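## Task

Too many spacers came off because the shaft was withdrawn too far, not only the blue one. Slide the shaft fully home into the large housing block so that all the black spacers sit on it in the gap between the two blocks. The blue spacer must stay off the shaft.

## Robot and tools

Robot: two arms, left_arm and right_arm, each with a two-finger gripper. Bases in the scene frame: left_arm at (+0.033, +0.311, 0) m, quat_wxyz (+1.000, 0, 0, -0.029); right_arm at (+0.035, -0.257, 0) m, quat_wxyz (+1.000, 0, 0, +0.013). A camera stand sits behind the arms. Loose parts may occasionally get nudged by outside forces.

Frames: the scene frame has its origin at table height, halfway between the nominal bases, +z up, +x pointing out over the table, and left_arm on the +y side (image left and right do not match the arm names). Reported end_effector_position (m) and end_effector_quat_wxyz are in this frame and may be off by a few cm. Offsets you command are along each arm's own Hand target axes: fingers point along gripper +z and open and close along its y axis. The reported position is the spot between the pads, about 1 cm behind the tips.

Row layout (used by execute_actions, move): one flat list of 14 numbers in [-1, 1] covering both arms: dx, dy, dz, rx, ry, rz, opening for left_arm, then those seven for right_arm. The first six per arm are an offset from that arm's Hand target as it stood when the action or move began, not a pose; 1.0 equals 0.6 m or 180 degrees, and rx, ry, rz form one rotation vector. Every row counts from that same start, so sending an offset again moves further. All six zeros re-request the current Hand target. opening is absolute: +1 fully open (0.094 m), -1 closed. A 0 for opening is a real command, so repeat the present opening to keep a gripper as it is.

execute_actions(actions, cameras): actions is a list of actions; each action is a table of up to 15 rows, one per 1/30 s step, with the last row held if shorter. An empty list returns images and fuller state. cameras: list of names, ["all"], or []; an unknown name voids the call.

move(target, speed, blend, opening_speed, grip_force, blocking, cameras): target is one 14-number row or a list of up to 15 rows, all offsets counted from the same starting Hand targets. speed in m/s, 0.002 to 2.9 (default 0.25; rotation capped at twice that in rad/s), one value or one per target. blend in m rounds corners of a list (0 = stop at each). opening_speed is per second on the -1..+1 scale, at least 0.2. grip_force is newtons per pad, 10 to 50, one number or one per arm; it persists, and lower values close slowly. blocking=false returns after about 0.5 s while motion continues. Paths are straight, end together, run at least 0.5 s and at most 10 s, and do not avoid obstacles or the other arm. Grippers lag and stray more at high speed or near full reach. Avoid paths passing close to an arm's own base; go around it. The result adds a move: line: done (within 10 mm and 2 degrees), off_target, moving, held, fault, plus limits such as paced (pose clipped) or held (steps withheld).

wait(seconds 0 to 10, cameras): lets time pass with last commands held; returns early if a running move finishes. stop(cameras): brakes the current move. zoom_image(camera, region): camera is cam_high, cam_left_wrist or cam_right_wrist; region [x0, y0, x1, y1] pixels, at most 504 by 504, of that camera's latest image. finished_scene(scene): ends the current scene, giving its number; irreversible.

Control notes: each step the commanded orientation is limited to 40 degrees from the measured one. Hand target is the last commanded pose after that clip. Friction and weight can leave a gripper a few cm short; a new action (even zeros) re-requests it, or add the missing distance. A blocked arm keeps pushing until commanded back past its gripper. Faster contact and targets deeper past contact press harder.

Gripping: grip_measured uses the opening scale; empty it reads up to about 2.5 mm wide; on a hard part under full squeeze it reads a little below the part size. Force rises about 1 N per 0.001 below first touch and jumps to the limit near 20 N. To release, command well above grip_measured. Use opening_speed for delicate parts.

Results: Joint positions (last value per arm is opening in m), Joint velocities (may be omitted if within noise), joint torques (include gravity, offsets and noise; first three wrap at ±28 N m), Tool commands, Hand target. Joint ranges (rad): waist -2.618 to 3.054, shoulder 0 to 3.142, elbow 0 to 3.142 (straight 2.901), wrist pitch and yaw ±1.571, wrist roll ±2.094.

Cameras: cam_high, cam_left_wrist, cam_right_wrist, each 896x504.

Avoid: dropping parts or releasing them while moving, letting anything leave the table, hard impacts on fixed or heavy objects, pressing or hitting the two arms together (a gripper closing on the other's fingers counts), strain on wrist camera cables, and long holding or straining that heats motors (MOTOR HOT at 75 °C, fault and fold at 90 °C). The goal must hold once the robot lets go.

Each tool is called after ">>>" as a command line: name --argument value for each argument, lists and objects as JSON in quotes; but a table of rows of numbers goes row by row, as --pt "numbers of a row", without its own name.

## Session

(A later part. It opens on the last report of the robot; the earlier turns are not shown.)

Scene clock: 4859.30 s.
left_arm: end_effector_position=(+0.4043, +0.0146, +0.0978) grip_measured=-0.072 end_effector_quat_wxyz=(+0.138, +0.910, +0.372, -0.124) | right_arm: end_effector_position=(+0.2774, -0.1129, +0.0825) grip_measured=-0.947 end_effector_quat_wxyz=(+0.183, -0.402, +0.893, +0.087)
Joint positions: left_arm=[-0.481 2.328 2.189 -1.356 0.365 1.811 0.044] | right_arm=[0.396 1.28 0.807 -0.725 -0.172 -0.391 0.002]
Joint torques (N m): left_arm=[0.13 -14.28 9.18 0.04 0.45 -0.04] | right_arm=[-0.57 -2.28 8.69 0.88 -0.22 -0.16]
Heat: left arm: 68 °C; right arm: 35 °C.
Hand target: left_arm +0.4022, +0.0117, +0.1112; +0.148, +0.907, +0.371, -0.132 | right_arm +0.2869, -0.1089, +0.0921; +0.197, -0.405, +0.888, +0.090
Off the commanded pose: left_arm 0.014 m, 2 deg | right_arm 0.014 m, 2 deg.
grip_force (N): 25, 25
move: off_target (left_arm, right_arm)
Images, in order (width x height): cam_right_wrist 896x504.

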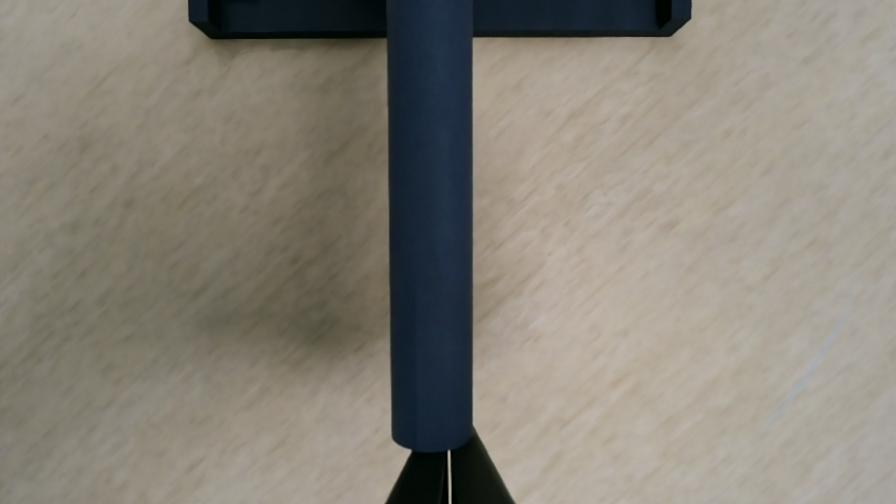

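>>> move --target '[0,0,0,0,0,0,-0.15,-0.0075,0.0055,-0.0002,0,0,0,-0.95]' --speed 0.03 --cameras '["cam_right_wrist"]'

>>> move --target '[0,0,0,0,0,0,-0.15,-0.006,0.001,0.0028,0,0,0,-0.95]' --speed 0.03 --cameras '["cam_left_wrist","cam_right_wrist"]'

Scene clock: 4873.40 s.
left_arm: end_effector_position=(+0.4043, +0.0146, +0.0978) grip_measured=-0.072 end_effector_quat_wxyz=(+0.138, +0.910, +0.372, -0.124) | right_arm: end_effector_position=(+0.2769, -0.1120, +0.0825) grip_measured=-0.947 end_effector_quat_wxyz=(+0.178, -0.404, +0.893, +0.087)
Joint positions: left_arm=[-0.481 2.328 2.189 -1.356 0.365 1.811 0.044] | right_arm=[0.401 1.29 0.818 -0.737 -0.17 -0.391 0.002]
Joint torques (N m): left_arm=[0.14 -14.31 9.18 0.03 0.45 -0.04] | right_arm=[0.73 -2.59 8.84 0.95 -0.13 0.04]
Heat: left arm: 68 °C; right arm: 35 °C.
Hand target: left_arm +0.4022, +0.0117, +0.1112; +0.148, +0.907, +0.371, -0.132 | right_arm +0.2870, -0.1036, +0.0940; +0.197, -0.405, +0.888, +0.090
Off the commanded pose: left_arm 0.014 m, 2 deg | right_arm 0.018 m, 2 deg.
grip_force (N): 25, 25
move: off_target (left_arm, right_arm)
Images, in order (width x height): cam_right_wrist 896x504.

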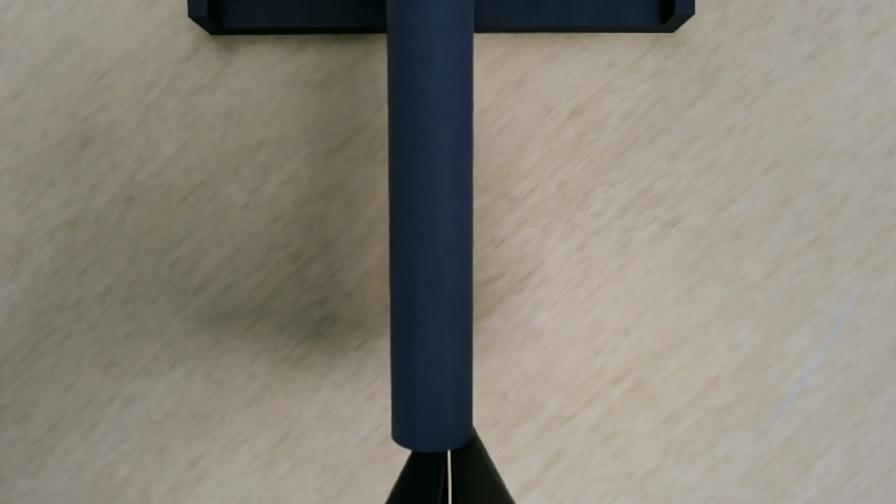

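Scene clock: 4874.13 s.
left_arm: end_effector_position=(+0.4043, +0.0146, +0.0978) grip_measured=-0.072 end_effector_quat_wxyz=(+0.138, +0.910, +0.372, -0.124) | right_arm: end_effector_position=(+0.2767, -0.1118, +0.0820) grip_measured=-0.947 end_effector_quat_wxyz=(+0.172, -0.404, +0.894, +0.083)
Joint positions: left_arm=[-0.481 2.328 2.189 -1.356 0.365 1.811 0.044] | right_arm=[0.408 1.3 0.828 -0.748 -0.16 -0.386 0.002]
Joint torques (N m): left_arm=[0.13 -14.3 9.17 0.03 0.45 -0.04] | right_arm=[0.87 -2.47 8.77 1.07 -0.22 0.09]
Heat: left arm: 68 °C; right arm: 35 °C.
Hand target: left_arm +0.4022, +0.0117, +0.1112; +0.148, +0.907, +0.371, -0.132 | right_arm +0.2891, -0.1003, +0.0939; +0.197, -0.405, +0.888, +0.090
Off the commanded pose: left_arm 0.014 m, 2 deg | right_arm 0.021 m, 3 deg.
grip_force (N): 25, 25
move: off_target (left_arm, right_arm)
Images, in order (width x height): cam_left_wrist 896x504, cam_right_wrist 896x504.

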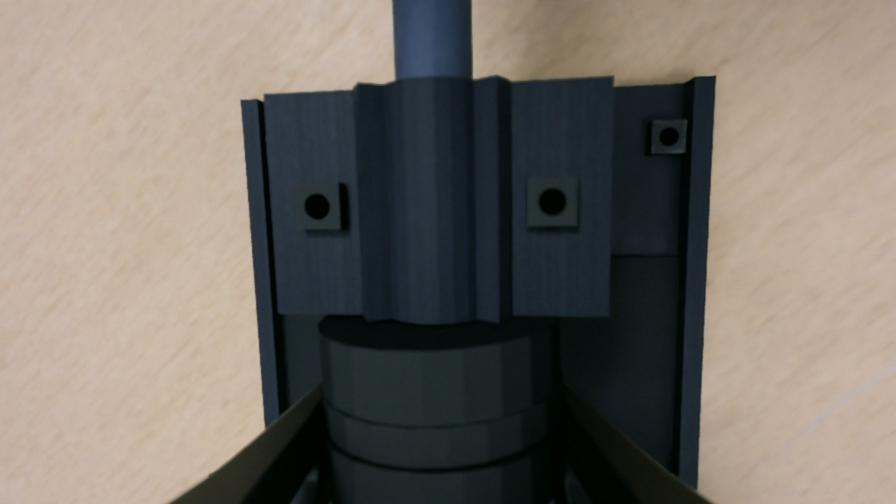

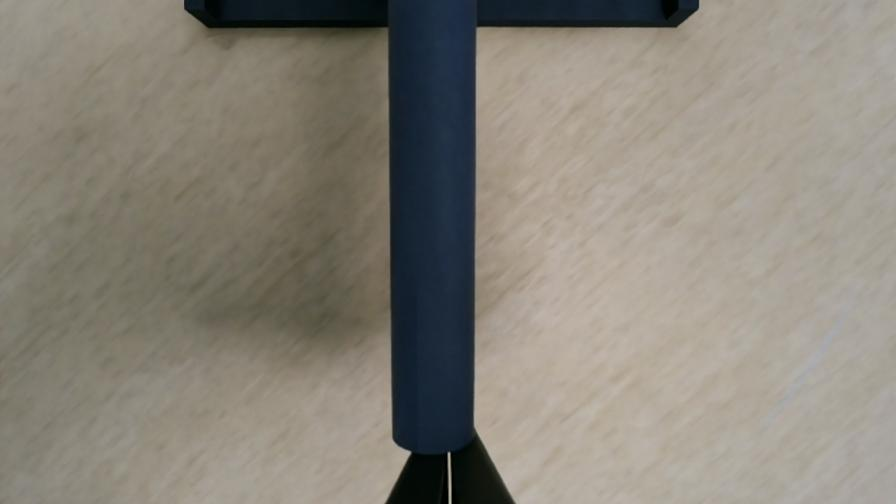

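>>> move --target '[0,0,0,0,0,0,-0.15,-0.0088,0.0,-0.0017,0,0,0,-0.95]' --speed 0.03 --cameras '["cam_left_wrist","cam_right_wrist"]'

Scene clock: 4917.47 s.
left_arm: end_effector_position=(+0.4045, +0.0149, +0.0977) grip_measured=-0.072 end_effector_quat_wxyz=(+0.137, +0.910, +0.372, -0.123) | right_arm: end_effector_position=(+0.2769, -0.1113, +0.0825) grip_measured=-0.947 end_effector_quat_wxyz=(+0.165, -0.404, +0.896, +0.080)
Joint positions: left_arm=[-0.481 2.328 2.189 -1.356 0.363 1.811 0.044] | right_arm=[0.415 1.314 0.846 -0.766 -0.152 -0.38 0.002]
Joint torques (N m): left_arm=[0.13 -14.3 9.17 0.03 0.47 -0.05] | right_arm=[0.94 -2.74 9.2 1.14 -0.29 0.06]
Heat: left arm: 67 °C; right arm: 37 °C.
Hand target: left_arm +0.4022, +0.0117, +0.1112; +0.148, +0.907, +0.371, -0.132 | right_arm +0.2920, -0.0969, +0.0972; +0.197, -0.405, +0.888, +0.090
Off the commanded pose: left_arm 0.014 m, 2 deg | right_arm 0.025 m, 4 deg.
grip_force (N): 25, 25
move: off_target (left_arm, right_arm)
Images, in order (width x height): cam_left_wrist 896x504, cam_right_wrist 896x504.

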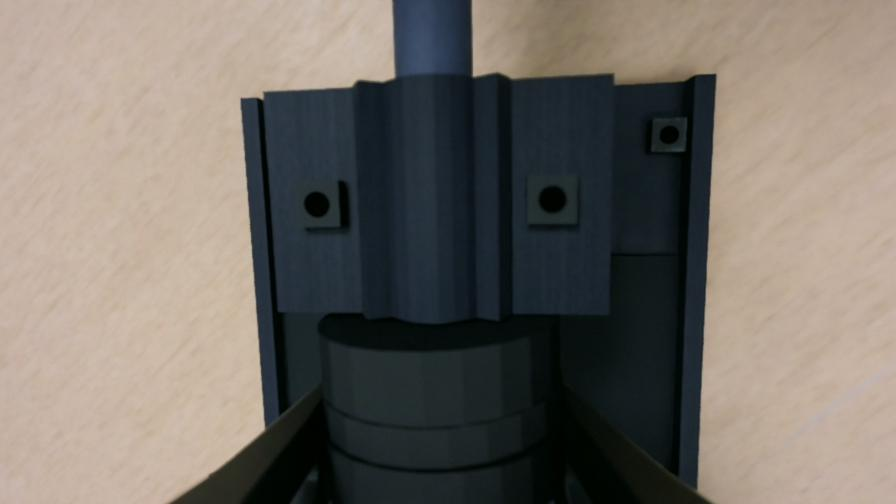

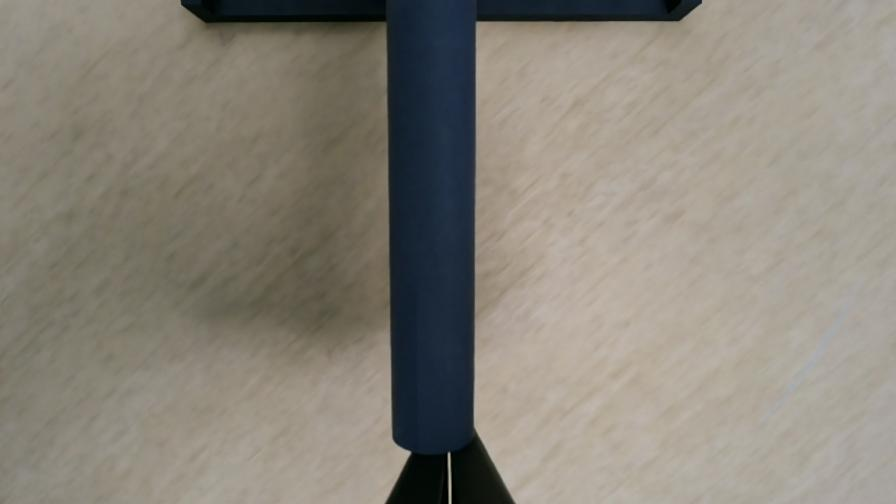

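>>> zoom_image --camera "cam_left_wrist" --region '[250, 290, 640, 504]'

Scaled by 1.292 from the camera's 896x504 image, which has a finer 1280x720 frame.

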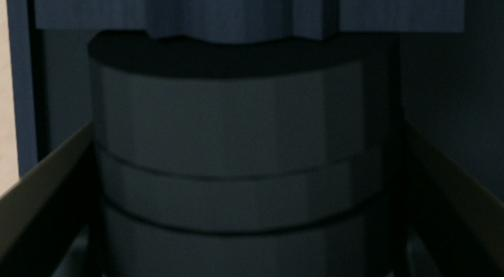

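>>> move --target '[0,0,0,0,0,0,-0.055,0.006,0,-0.0028,0,0,0,-0.95]' --speed 0.03 --opening_speed 0.2 --cameras '["cam_left_wrist"]'

Scene clock: 4967.17 s.
left_arm: end_effector_position=(+0.4045, +0.0149, +0.0977) grip_measured=-0.055 end_effector_quat_wxyz=(+0.137, +0.910, +0.372, -0.123) | right_arm: end_effector_position=(+0.2768, -0.1114, +0.0825) grip_measured=-0.947 end_effector_quat_wxyz=(+0.165, -0.404, +0.896, +0.080)
Joint positions: left_arm=[-0.481 2.328 2.189 -1.356 0.363 1.811 0.044] | right_arm=[0.415 1.314 0.846 -0.766 -0.152 -0.38 0.002]
Joint torques (N m): left_arm=[0.13 -14.3 9.17 0.03 0.47 -0.04] | right_arm=[0.39 -3.66 8.31 1.1 -0.31 0.01]
Heat: left arm: 66 °C; right arm: 37 °C.
Hand target: left_arm +0.4022, +0.0117, +0.1112; +0.148, +0.907, +0.371, -0.132 | right_arm +0.2894, -0.0999, +0.0972; +0.197, -0.405, +0.888, +0.090
Off the commanded pose: left_arm 0.014 m, 2 deg | right_arm 0.023 m, 4 deg.
grip_force (N): 25, 25
move: off_target (left_arm, right_arm)
Images, in order (width x height): cam_left_wrist 896x504.

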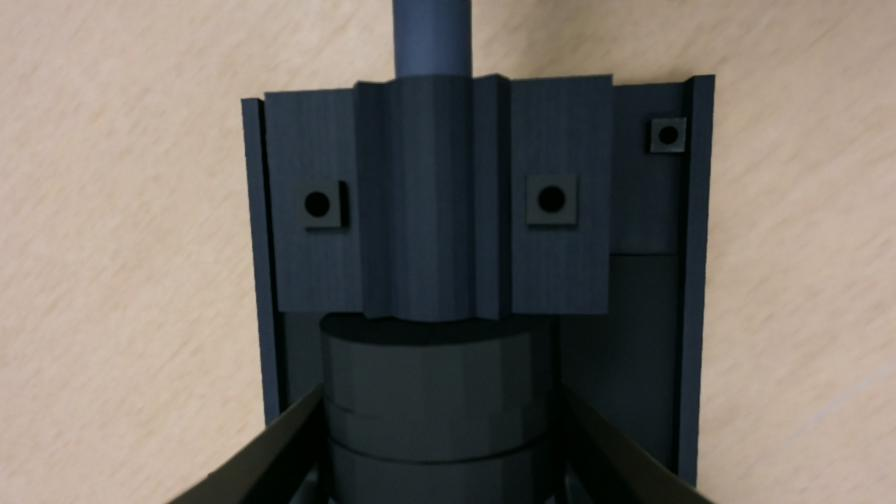

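>>> zoom_image --camera "cam_left_wrist" --region '[250, 290, 640, 504]'

Scaled by 1.292 from the camera's 896x504 image, which has a finer 1280x720 frame.

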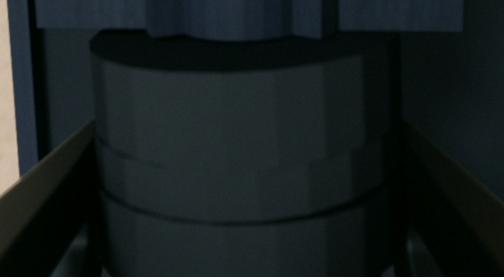

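>>> move --target '[0,0,0,0,0,0,-0.055,-0.0075,0,0.0035,0,0,0,-0.95]' --speed 0.03 --cameras '["cam_left_wrist","cam_right_wrist"]'

Scene clock: 4981.57 s.
left_arm: end_effector_position=(+0.4046, +0.0150, +0.0976) grip_measured=-0.055 end_effector_quat_wxyz=(+0.137, +0.910, +0.372, -0.123) | right_arm: end_effector_position=(+0.2776, -0.1099, +0.0831) grip_measured=-0.947 end_effector_quat_wxyz=(+0.165, -0.405, +0.896, +0.080)
Joint positions: left_arm=[-0.481 2.328 2.189 -1.356 0.362 1.811 0.044] | right_arm=[0.418 1.318 0.852 -0.766 -0.152 -0.378 0.002]
Joint torques (N m): left_arm=[0.13 -14.3 9.17 0.04 0.48 -0.04] | right_arm=[0.77 -2.81 8.95 1.15 -0.27 0.07]
Heat: left arm: 66 °C; right arm: 37 °C.
Hand target: left_arm +0.4022, +0.0117, +0.1112; +0.148, +0.907, +0.371, -0.132 | right_arm +0.2926, -0.0962, +0.0972; +0.197, -0.405, +0.888, +0.090
Off the commanded pose: left_arm 0.014 m, 2 deg | right_arm 0.025 m, 4 deg.
grip_force (N): 25, 25
move: off_target (left_arm, right_arm)
Images, in order (width x height): cam_left_wrist 896x504, cam_right_wrist 896x504.

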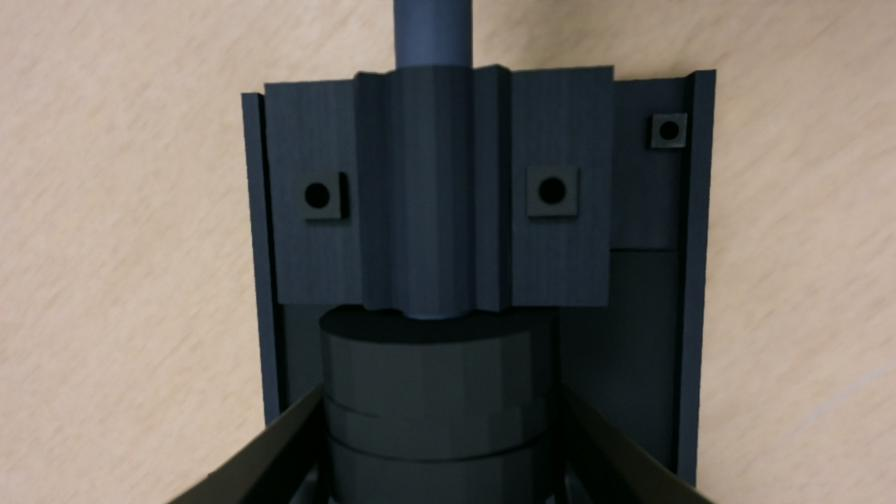

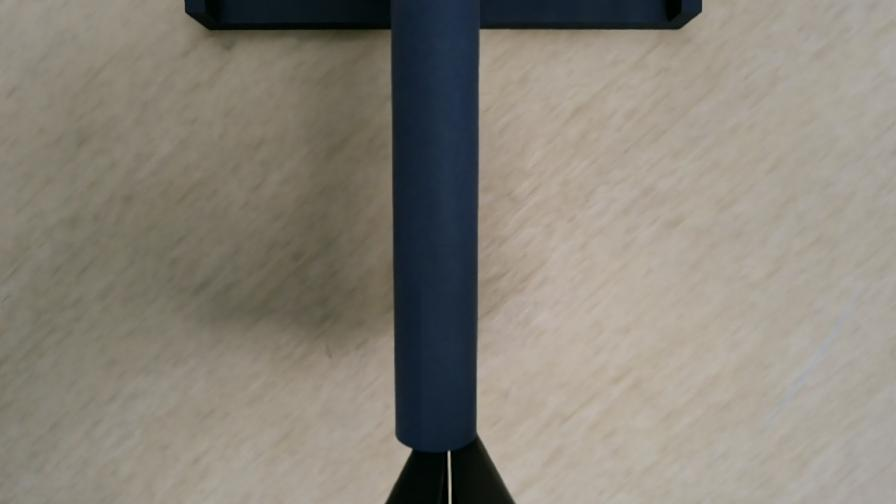

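>>> zoom_image --camera "cam_left_wrist" --region '[230, 50, 730, 504]'

>>> zoom_image --camera "cam_left_wrist" --region '[290, 280, 590, 504]'

Scaled by 1.008 from the camera's 896x504 image, which has a finer 1280x720 frame.

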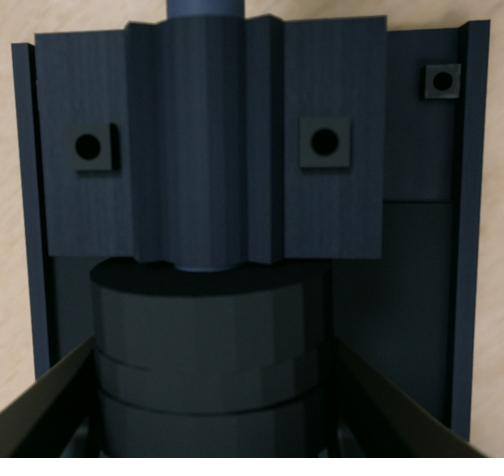

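Scaled by 1.680 from the camera's 896x504 image, which has a finer 1280x720 frame.

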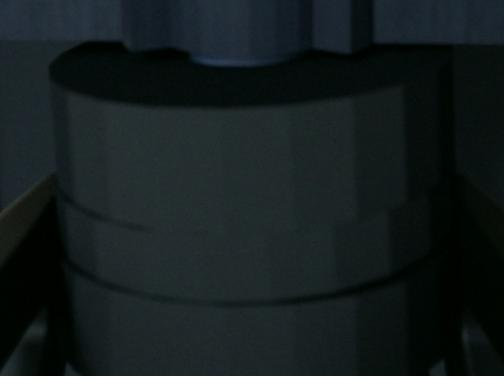

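>>> move --target '[0,0,0,0,0,0,-0.055,-0.0075,0.001,0.0015,0,0,0,-0.95]' --speed 0.03 --cameras '["cam_left_wrist","cam_right_wrist"]'

Scene clock: 5002.33 s.
left_arm: end_effector_position=(+0.4051, +0.0158, +0.0974) grip_measured=-0.055 end_effector_quat_wxyz=(+0.136, +0.910, +0.373, -0.121) | right_arm: end_effector_position=(+0.2798, -0.1063, +0.0844) grip_measured=-0.947 end_effector_quat_wxyz=(+0.165, -0.404, +0.896, +0.081)
Joint positions: left_arm=[-0.481 2.328 2.189 -1.356 0.359 1.811 0.044] | right_arm=[0.427 1.331 0.866 -0.766 -0.151 -0.369 0.002]
Joint torques (N m): left_arm=[0.06 -14.31 9.14 0.04 0.51 -0.04] | right_arm=[0.87 -2.8 9.02 1.16 -0.24 0.06]
Heat: left arm: 66 °C; right arm: 37 °C.
Hand target: left_arm +0.4021, +0.0116, +0.1112; +0.148, +0.907, +0.371, -0.132 | right_arm +0.2951, -0.0924, +0.0982; +0.197, -0.405, +0.888, +0.090
Off the commanded pose: left_arm 0.015 m, 2 deg | right_arm 0.025 m, 4 deg.
grip_force (N): 25, 25
move: off_target (left_arm, right_arm)
Images, in order (width x height): cam_left_wrist 896x504, cam_right_wrist 896x504.

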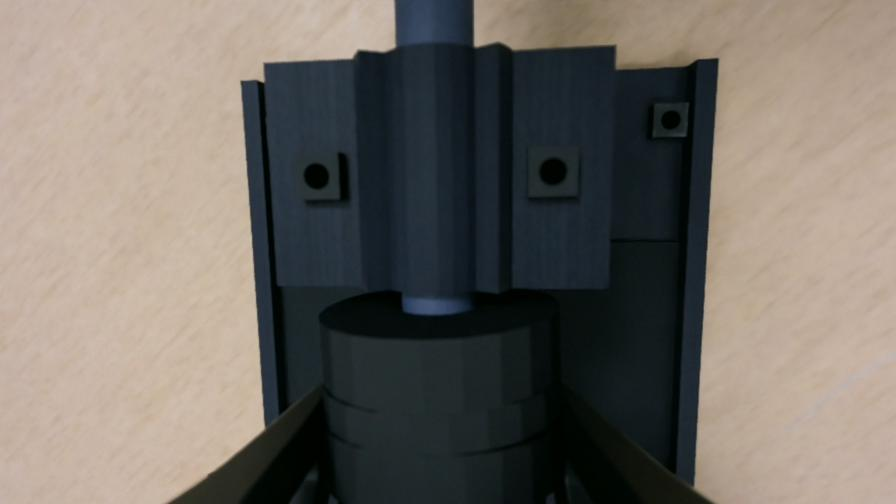

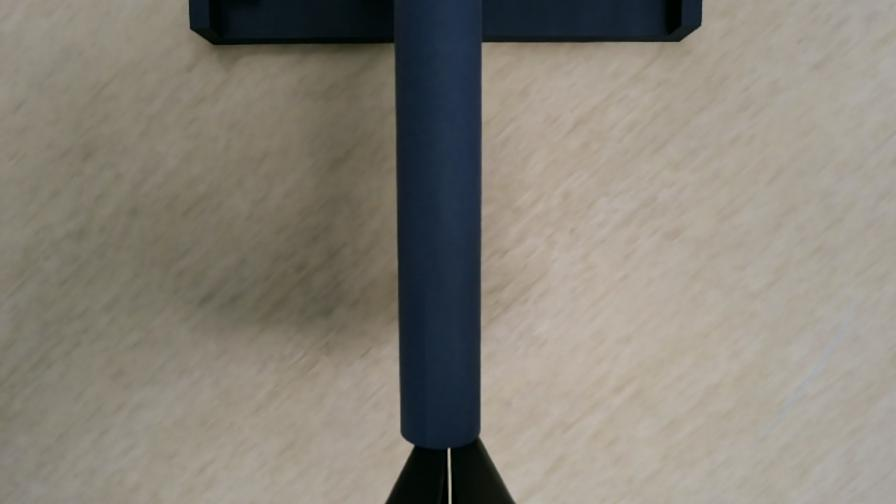

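>>> execute_actions --actions '[]' --cameras '["cam_high"]'

>>> zoom_image --camera "cam_high" --region '[390, 220, 540, 350]'

Scene clock: 5036.00 s.
left_arm: end_effector_position=(+0.4051, +0.0158, +0.0974) grip_measured=-0.055 end_effector_quat_wxyz=(+0.136, +0.910, +0.373, -0.121) | right_arm: end_effector_position=(+0.2798, -0.1063, +0.0844) grip_measured=-0.947 end_effector_quat_wxyz=(+0.165, -0.404, +0.896, +0.081)
Joint positions: left_arm=[-0.481 2.328 2.189 -1.356 0.359 1.811 0.044] | right_arm=[0.427 1.331 0.866 -0.766 -0.151 -0.369 0.002]
Joint velocities: within noise
Joint torques (N m): left_arm=[0.03 -14.31 9.14 0.04 0.51 -0.04] | right_arm=[0.88 -2.8 9.03 1.16 -0.24 0.07]
Heat: left arm: 65 °C; right arm: 37 °C.
Hand target: left_arm +0.4021, +0.0116, +0.1112; +0.148, +0.907, +0.371, -0.132 | right_arm +0.2952, -0.0924, +0.0982; +0.197, -0.405, +0.888, +0.090
Tool commands: left_gripper/opening=-0.055 right_gripper/opening=-0.95
Off the commanded pose: left_arm 0.015 m, 2 deg | right_arm 0.025 m, 4 deg.
grip_force (N): 25, 25
Images, in order (width x height): cam_high 896x504.

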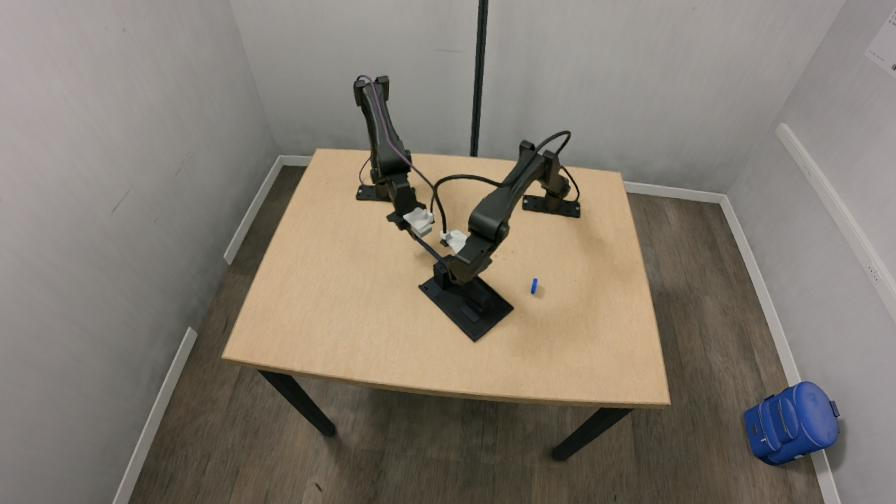

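Scaled by 3.360 from the camera's 896x504 image, which has a finer 1280x720 frame.

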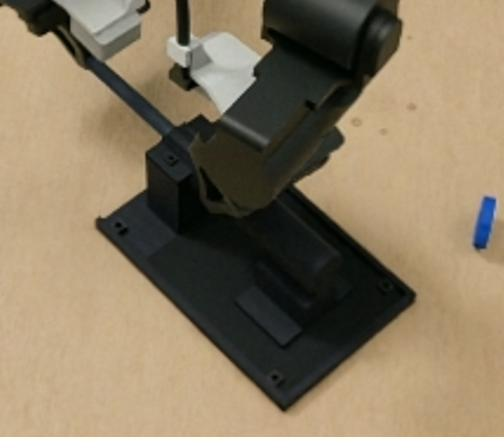

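>>> move --target '[0,0,0,0,0,0,-0.055,-0.0075,0.001,0.0035,0,0,0,-0.95]' --speed 0.03 --cameras '["cam_left_wrist","cam_right_wrist"]'

Scene clock: 5081.13 s.
left_arm: end_effector_position=(+0.4052, +0.0160, +0.0973) grip_measured=-0.055 end_effector_quat_wxyz=(+0.136, +0.910, +0.373, -0.121) | right_arm: end_effector_position=(+0.2800, -0.1057, +0.0844) grip_measured=-0.947 end_effector_quat_wxyz=(+0.160, -0.403, +0.898, +0.077)
Joint positions: left_arm=[-0.481 2.328 2.189 -1.356 0.357 1.811 0.044] | right_arm=[0.435 1.343 0.879 -0.778 -0.141 -0.36 0.002]
Joint torques (N m): left_arm=[0.05 -14.31 9.13 0.04 0.52 -0.04] | right_arm=[1.01 -2.66 8.98 1.29 -0.32 0.07]
Heat: left arm: 65 °C; right arm: 37 °C.
Hand target: left_arm +0.4021, +0.0116, +0.1112; +0.148, +0.907, +0.371, -0.132 | right_arm +0.2979, -0.0883, +0.0981; +0.197, -0.405, +0.888, +0.090
Off the commanded pose: left_arm 0.015 m, 2 deg | right_arm 0.029 m, 5 deg.
grip_force (N): 25, 25
move: off_target (left_arm, right_arm)
Images, in order (width x height): cam_left_wrist 896x504, cam_right_wrist 896x504.

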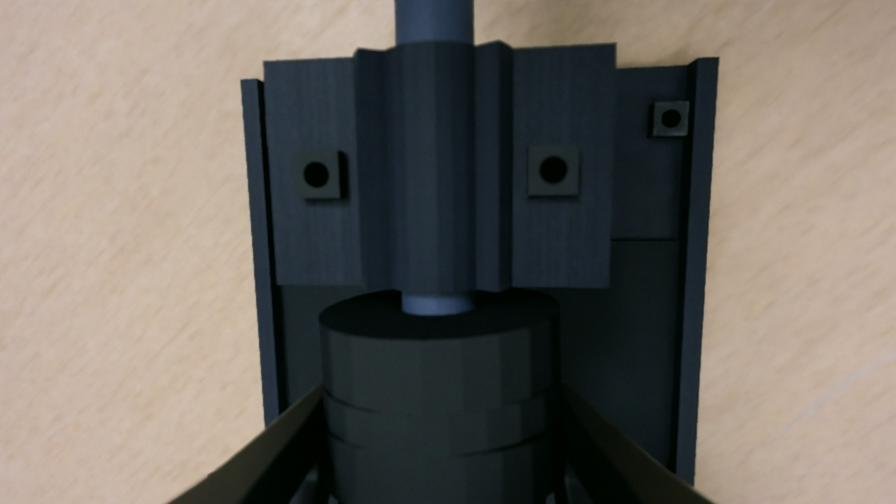

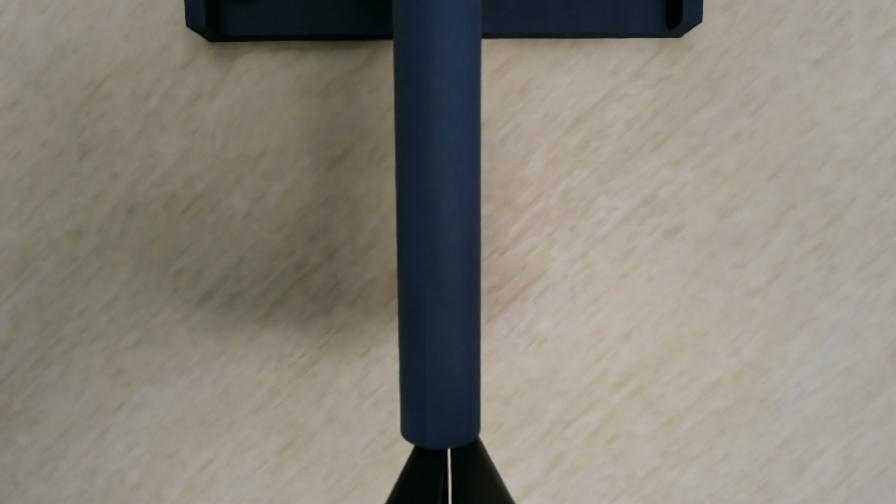

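>>> move --target '[0,0,0,0,0,0,-0.055,0.009,0,-0.0042,0,0,0,-0.95]' --speed 0.03

>>> move --target '[0,0,0,0,0,0,-0.042,0,0,0,0,0,0,-0.95]' --speed 0.03 --opening_speed 0.2 --cameras '["cam_left_wrist","cam_right_wrist"]'

Scene clock: 5090.67 s.
left_arm: end_effector_position=(+0.4052, +0.0160, +0.0973) grip_measured=-0.055 end_effector_quat_wxyz=(+0.136, +0.910, +0.373, -0.121) | right_arm: end_effector_position=(+0.2800, -0.1058, +0.0844) grip_measured=-0.947 end_effector_quat_wxyz=(+0.159, -0.403, +0.898, +0.077)
Joint positions: left_arm=[-0.481 2.328 2.189 -1.356 0.357 1.811 0.044] | right_arm=[0.435 1.343 0.879 -0.779 -0.141 -0.359 0.002]
Joint torques (N m): left_arm=[0.05 -14.3 9.13 0.04 0.53 -0.04] | right_arm=[0.32 -3.96 7.66 1.25 -0.34 -0.02]
Heat: left arm: 65 °C; right arm: 37 °C.
Hand target: left_arm +0.4021, +0.0116, +0.1112; +0.148, +0.907, +0.371, -0.132 | right_arm +0.2940, -0.0928, +0.0981; +0.197, -0.405, +0.888, +0.090
Off the commanded pose: left_arm 0.015 m, 2 deg | right_arm 0.024 m, 5 deg.
grip_force (N): 25, 25
move: off_target (left_arm, right_arm)

Scene clock: 5091.17 s.
left_arm: end_effector_position=(+0.4041, +0.0148, +0.0979) grip_measured=-0.044 end_effector_quat_wxyz=(+0.138, +0.909, +0.372, -0.125) | right_arm: end_effector_position=(+0.2821, -0.1045, +0.0853) grip_measured=-0.947 end_effector_quat_wxyz=(+0.165, -0.403, +0.897, +0.078)
Joint positions: left_arm=[-0.481 2.328 2.189 -1.357 0.367 1.811 0.045] | right_arm=[0.435 1.343 0.879 -0.768 -0.142 -0.359 0.002]
Joint torques (N m): left_arm=[0.09 -14.27 9.2 0.04 0.44 -0.04] | right_arm=[0.35 -3.93 7.65 1.18 -0.33 -0.03]
Heat: left arm: 65 °C; right arm: 37 °C.
Hand target: left_arm +0.4022, +0.0116, +0.1112; +0.148, +0.907, +0.371, -0.132 | right_arm +0.2940, -0.0928, +0.0981; +0.197, -0.405, +0.888, +0.090
Off the commanded pose: left_arm 0.014 m, 1 deg | right_arm 0.021 m, 4 deg.
grip_force (N): 25, 25
move: off_target (left_arm, right_arm)
Images, in order (width x height): cam_left_wrist 896x504, cam_right_wrist 896x504.

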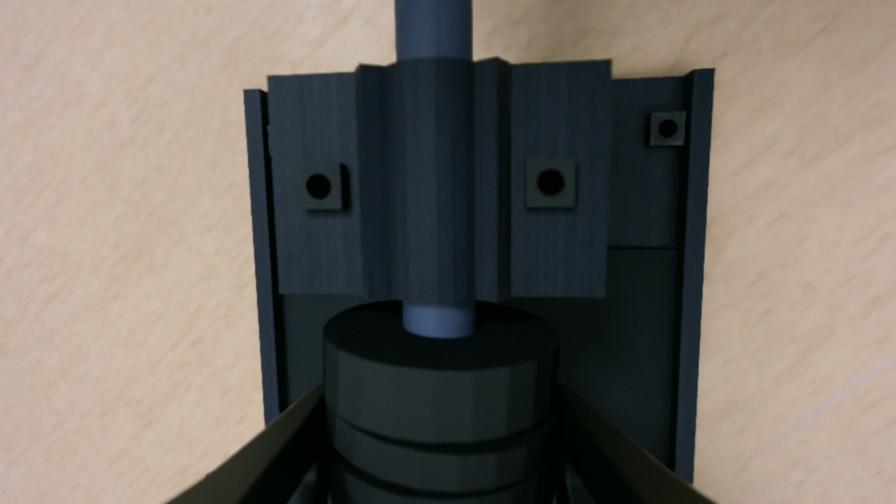

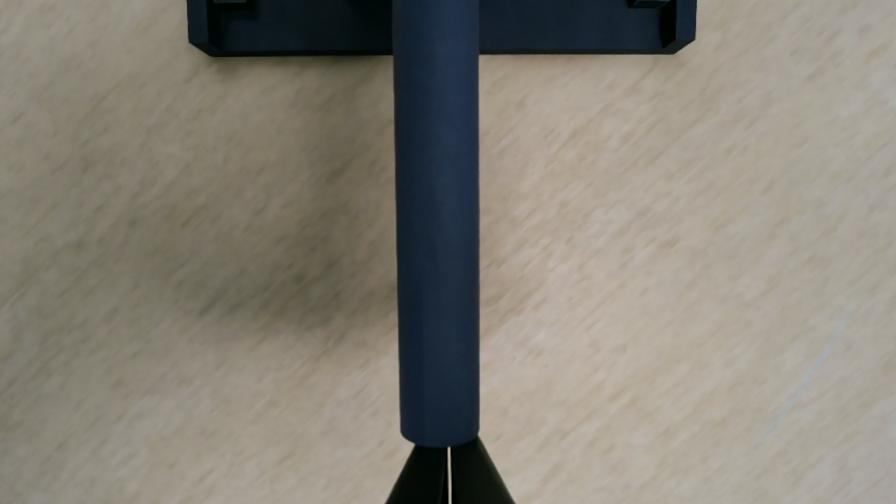

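>>> move --target '[0,0,0,0,0,0,-0.032,-0.0075,0.002,0.0042,0,0,0,-0.95]' --speed 0.03 --cameras '["cam_left_wrist","cam_right_wrist"]'

Scene clock: 5099.13 s.
left_arm: end_effector_position=(+0.4038, +0.0148, +0.0979) grip_measured=-0.034 end_effector_quat_wxyz=(+0.138, +0.909, +0.372, -0.125) | right_arm: end_effector_position=(+0.2827, -0.1017, +0.0860) grip_measured=-0.947 end_effector_quat_wxyz=(+0.168, -0.405, +0.895, +0.080)
Joint positions: left_arm=[-0.481 2.328 2.189 -1.358 0.367 1.811 0.045] | right_arm=[0.442 1.343 0.879 -0.76 -0.142 -0.356 0.002]
Joint torques (N m): left_arm=[0.05 -14.26 9.21 0.06 0.43 -0.04] | right_arm=[0.75 -2.81 8.59 1.15 -0.27 0.08]
Heat: left arm: 65 °C; right arm: 37 °C.
Hand target: left_arm +0.4021, +0.0116, +0.1112; +0.148, +0.907, +0.371, -0.132 | right_arm +0.2964, -0.0882, +0.0977; +0.196, -0.405, +0.888, +0.090
Off the commanded pose: left_arm 0.014 m, 1 deg | right_arm 0.023 m, 4 deg.
grip_force (N): 25, 25
move: off_target (left_arm, right_arm)
Images, in order (width x height): cam_left_wrist 896x504, cam_right_wrist 896x504.

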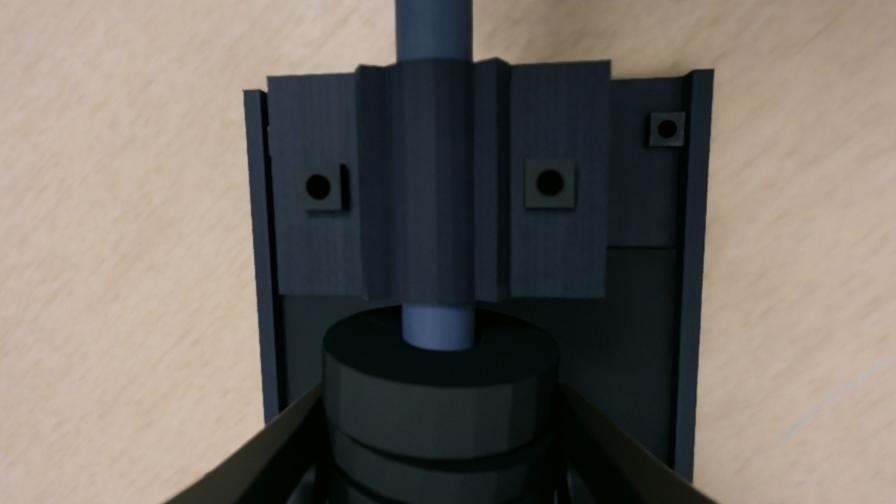

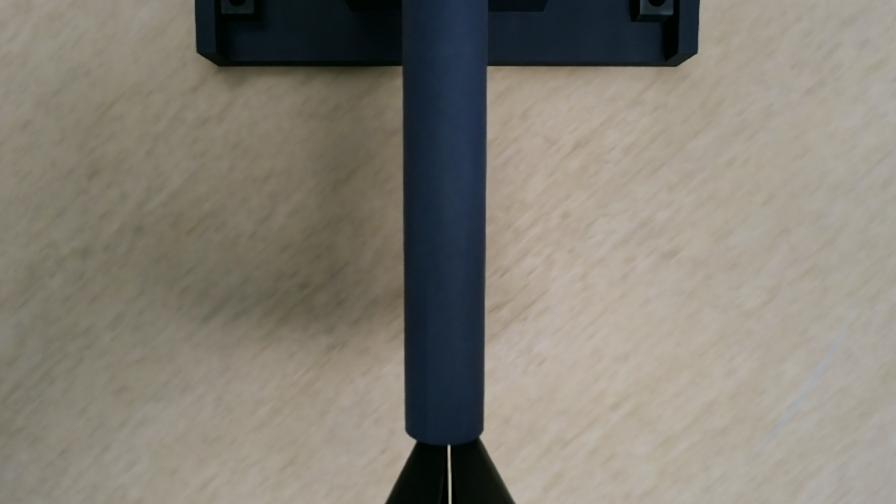

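>>> move --target '[0,0,0,0,0,0,-0.032,-0.0075,0.0,0.0035,0,0,0,-0.95]' --speed 0.03 --cameras '["cam_left_wrist","cam_right_wrist"]'

Scene clock: 5105.80 s.
left_arm: end_effector_position=(+0.4038, +0.0148, +0.0979) grip_measured=-0.034 end_effector_quat_wxyz=(+0.138, +0.909, +0.372, -0.125) | right_arm: end_effector_position=(+0.2859, -0.0975, +0.0860) grip_measured=-0.947 end_effector_quat_wxyz=(+0.168, -0.405, +0.895, +0.081)
Joint positions: left_arm=[-0.481 2.328 2.189 -1.358 0.367 1.811 0.045] | right_arm=[0.45 1.362 0.894 -0.754 -0.142 -0.349 0.002]
Joint torques (N m): left_arm=[0.06 -14.26 9.21 0.05 0.43 -0.04] | right_arm=[0.72 -3 8.57 1.17 -0.23 0.04]
Heat: left arm: 65 °C; right arm: 38 °C.
Hand target: left_arm +0.4022, +0.0116, +0.1112; +0.148, +0.907, +0.371, -0.132 | right_arm +0.2997, -0.0844, +0.0978; +0.197, -0.405, +0.888, +0.090
Off the commanded pose: left_arm 0.014 m, 1 deg | right_arm 0.022 m, 3 deg.
grip_force (N): 25, 25
move: off_target (left_arm, right_arm)
Images, in order (width x height): cam_left_wrist 896x504, cam_right_wrist 896x504.

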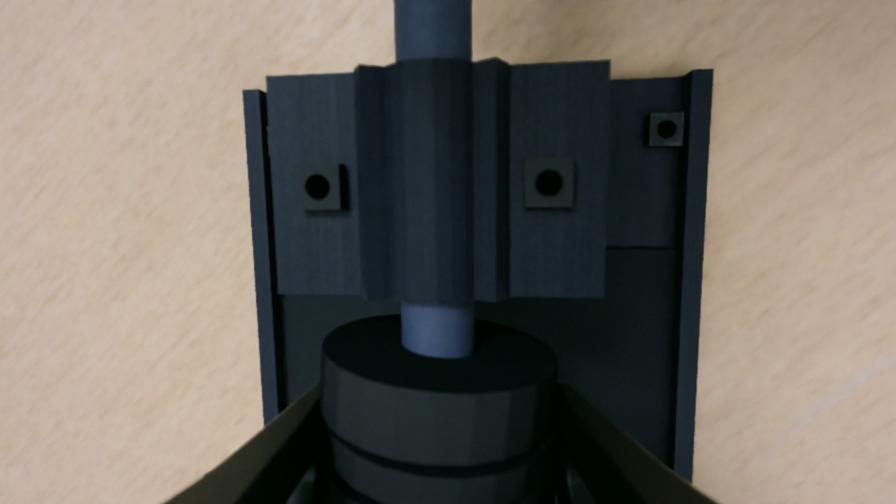

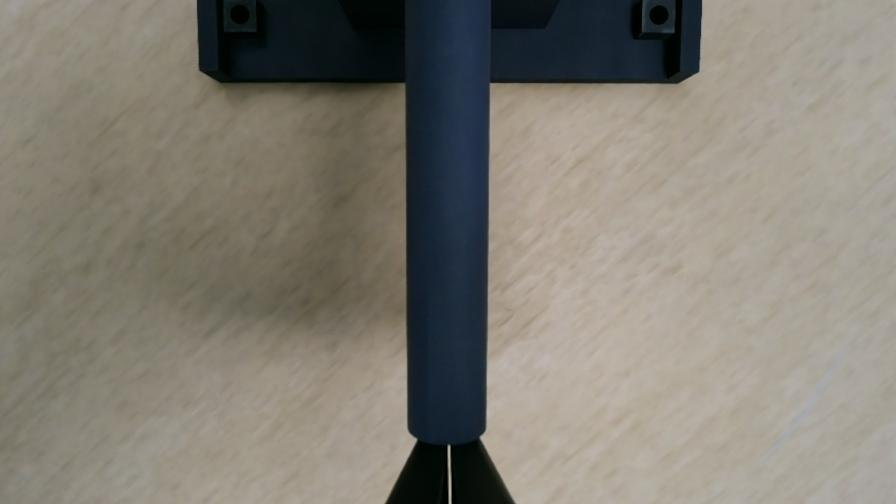

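>>> zoom_image --camera "cam_left_wrist" --region '[290, 280, 590, 504]'

Scaled by 1.680 from the camera's 896x504 image, which has a finer 1280x720 frame.

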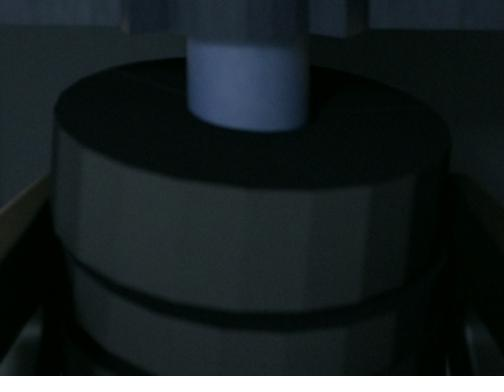

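>>> move --target '[0,0,0,0,0,0,-0.032,-0.009,0.0,0.0042,0,0,0,-0.95]' --speed 0.03 --cameras '["cam_left_wrist","cam_right_wrist"]'

>>> zoom_image --camera "cam_left_wrist" --region '[290, 280, 590, 504]'

Scene clock: 5120.00 s.
left_arm: end_effector_position=(+0.4041, +0.0152, +0.0978) grip_measured=-0.034 end_effector_quat_wxyz=(+0.137, +0.909, +0.373, -0.125) | right_arm: end_effector_position=(+0.2880, -0.0948, +0.0853) grip_measured=-0.947 end_effector_quat_wxyz=(+0.165, -0.404, +0.896, +0.081)
Joint positions: left_arm=[-0.48 2.328 2.189 -1.358 0.366 1.811 0.045] | right_arm=[0.456 1.38 0.907 -0.754 -0.14 -0.341 0.002]
Joint torques (N m): left_arm=[0.02 -14.27 9.2 0.05 0.44 -0.03] | right_arm=[0.91 -2.95 8.88 1.22 -0.22 0.06]
Heat: left arm: 64 °C; right arm: 37 °C.
Hand target: left_arm +0.4022, +0.0116, +0.1112; +0.148, +0.907, +0.371, -0.132 | right_arm +0.3036, -0.0799, +0.0978; +0.197, -0.405, +0.888, +0.090
Off the commanded pose: left_arm 0.014 m, 2 deg | right_arm 0.025 m, 4 deg.
grip_force (N): 25, 25
move: off_target (left_arm, right_arm)
Images, in order (width x height): cam_left_wrist 896x504, cam_right_wrist 896x504.

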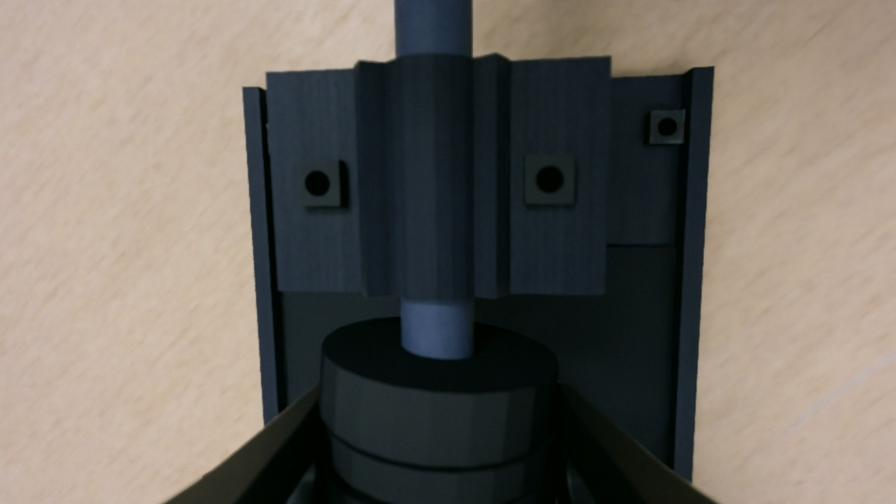

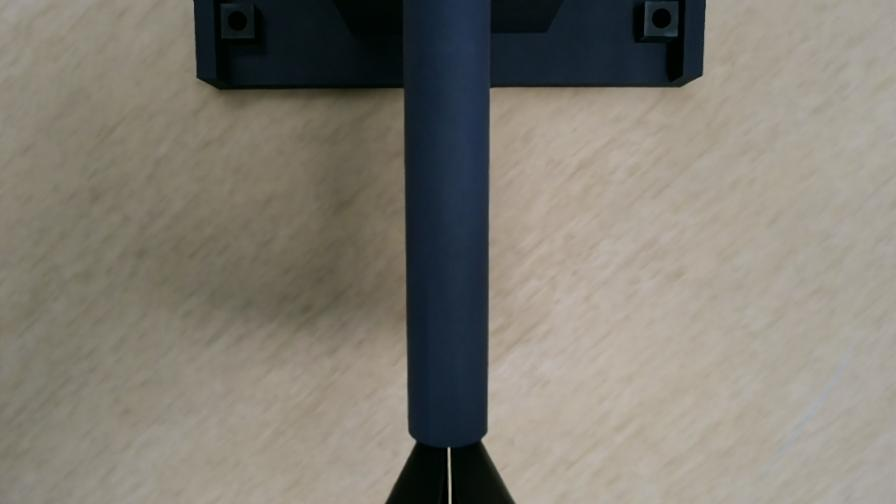

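Scaled by 1.680 from the camera's 896x504 image, which has a finer 1280x720 frame.

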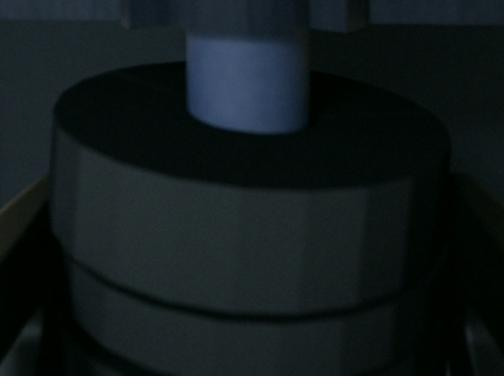

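>>> move --target '[0,0,0,0,0,0,0.1,0,0,0,0,0,0,-0.95]' --speed 0.03 --opening_speed 0.2 --cameras '["cam_left_wrist"]'

>>> zoom_image --camera "cam_left_wrist" --region '[250, 280, 630, 504]'

Scene clock: 5134.53 s.
left_arm: end_effector_position=(+0.4023, +0.0158, +0.0979) grip_measured=+0.098 end_effector_quat_wxyz=(+0.135, +0.909, +0.373, -0.128) | right_arm: end_effector_position=(+0.2901, -0.0923, +0.0861) grip_measured=-0.947 end_effector_quat_wxyz=(+0.169, -0.406, +0.895, +0.081)
Joint positions: left_arm=[-0.48 2.328 2.189 -1.366 0.368 1.811 0.052] | right_arm=[0.46 1.385 0.911 -0.745 -0.14 -0.34 0.002]
Joint torques (N m): left_arm=[-0.02 -14.24 9.21 0.11 0.42 -0.03] | right_arm=[0.61 -3.23 8.55 1.16 -0.22 0.07]
Heat: left arm: 64 °C; right arm: 38 °C.
Hand target: left_arm +0.4022, +0.0116, +0.1112; +0.148, +0.907, +0.371, -0.132 | right_arm +0.3037, -0.0799, +0.0978; +0.197, -0.405, +0.888, +0.090
Off the commanded pose: left_arm 0.014 m, 2 deg | right_arm 0.022 m, 3 deg.
grip_force (N): 25, 25
move: off_target (left_arm, right_arm)
Images, in order (width x height): cam_left_wrist 896x504.

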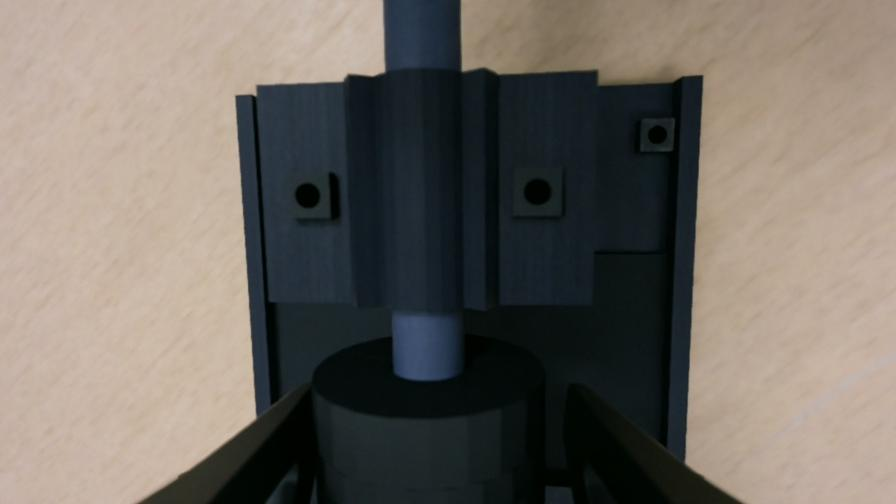

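Scaled by 1.326 from the camera's 896x504 image, which has a finer 1280x720 frame.

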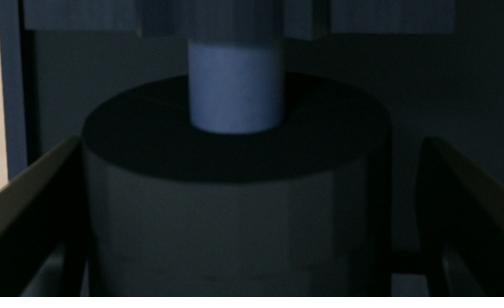

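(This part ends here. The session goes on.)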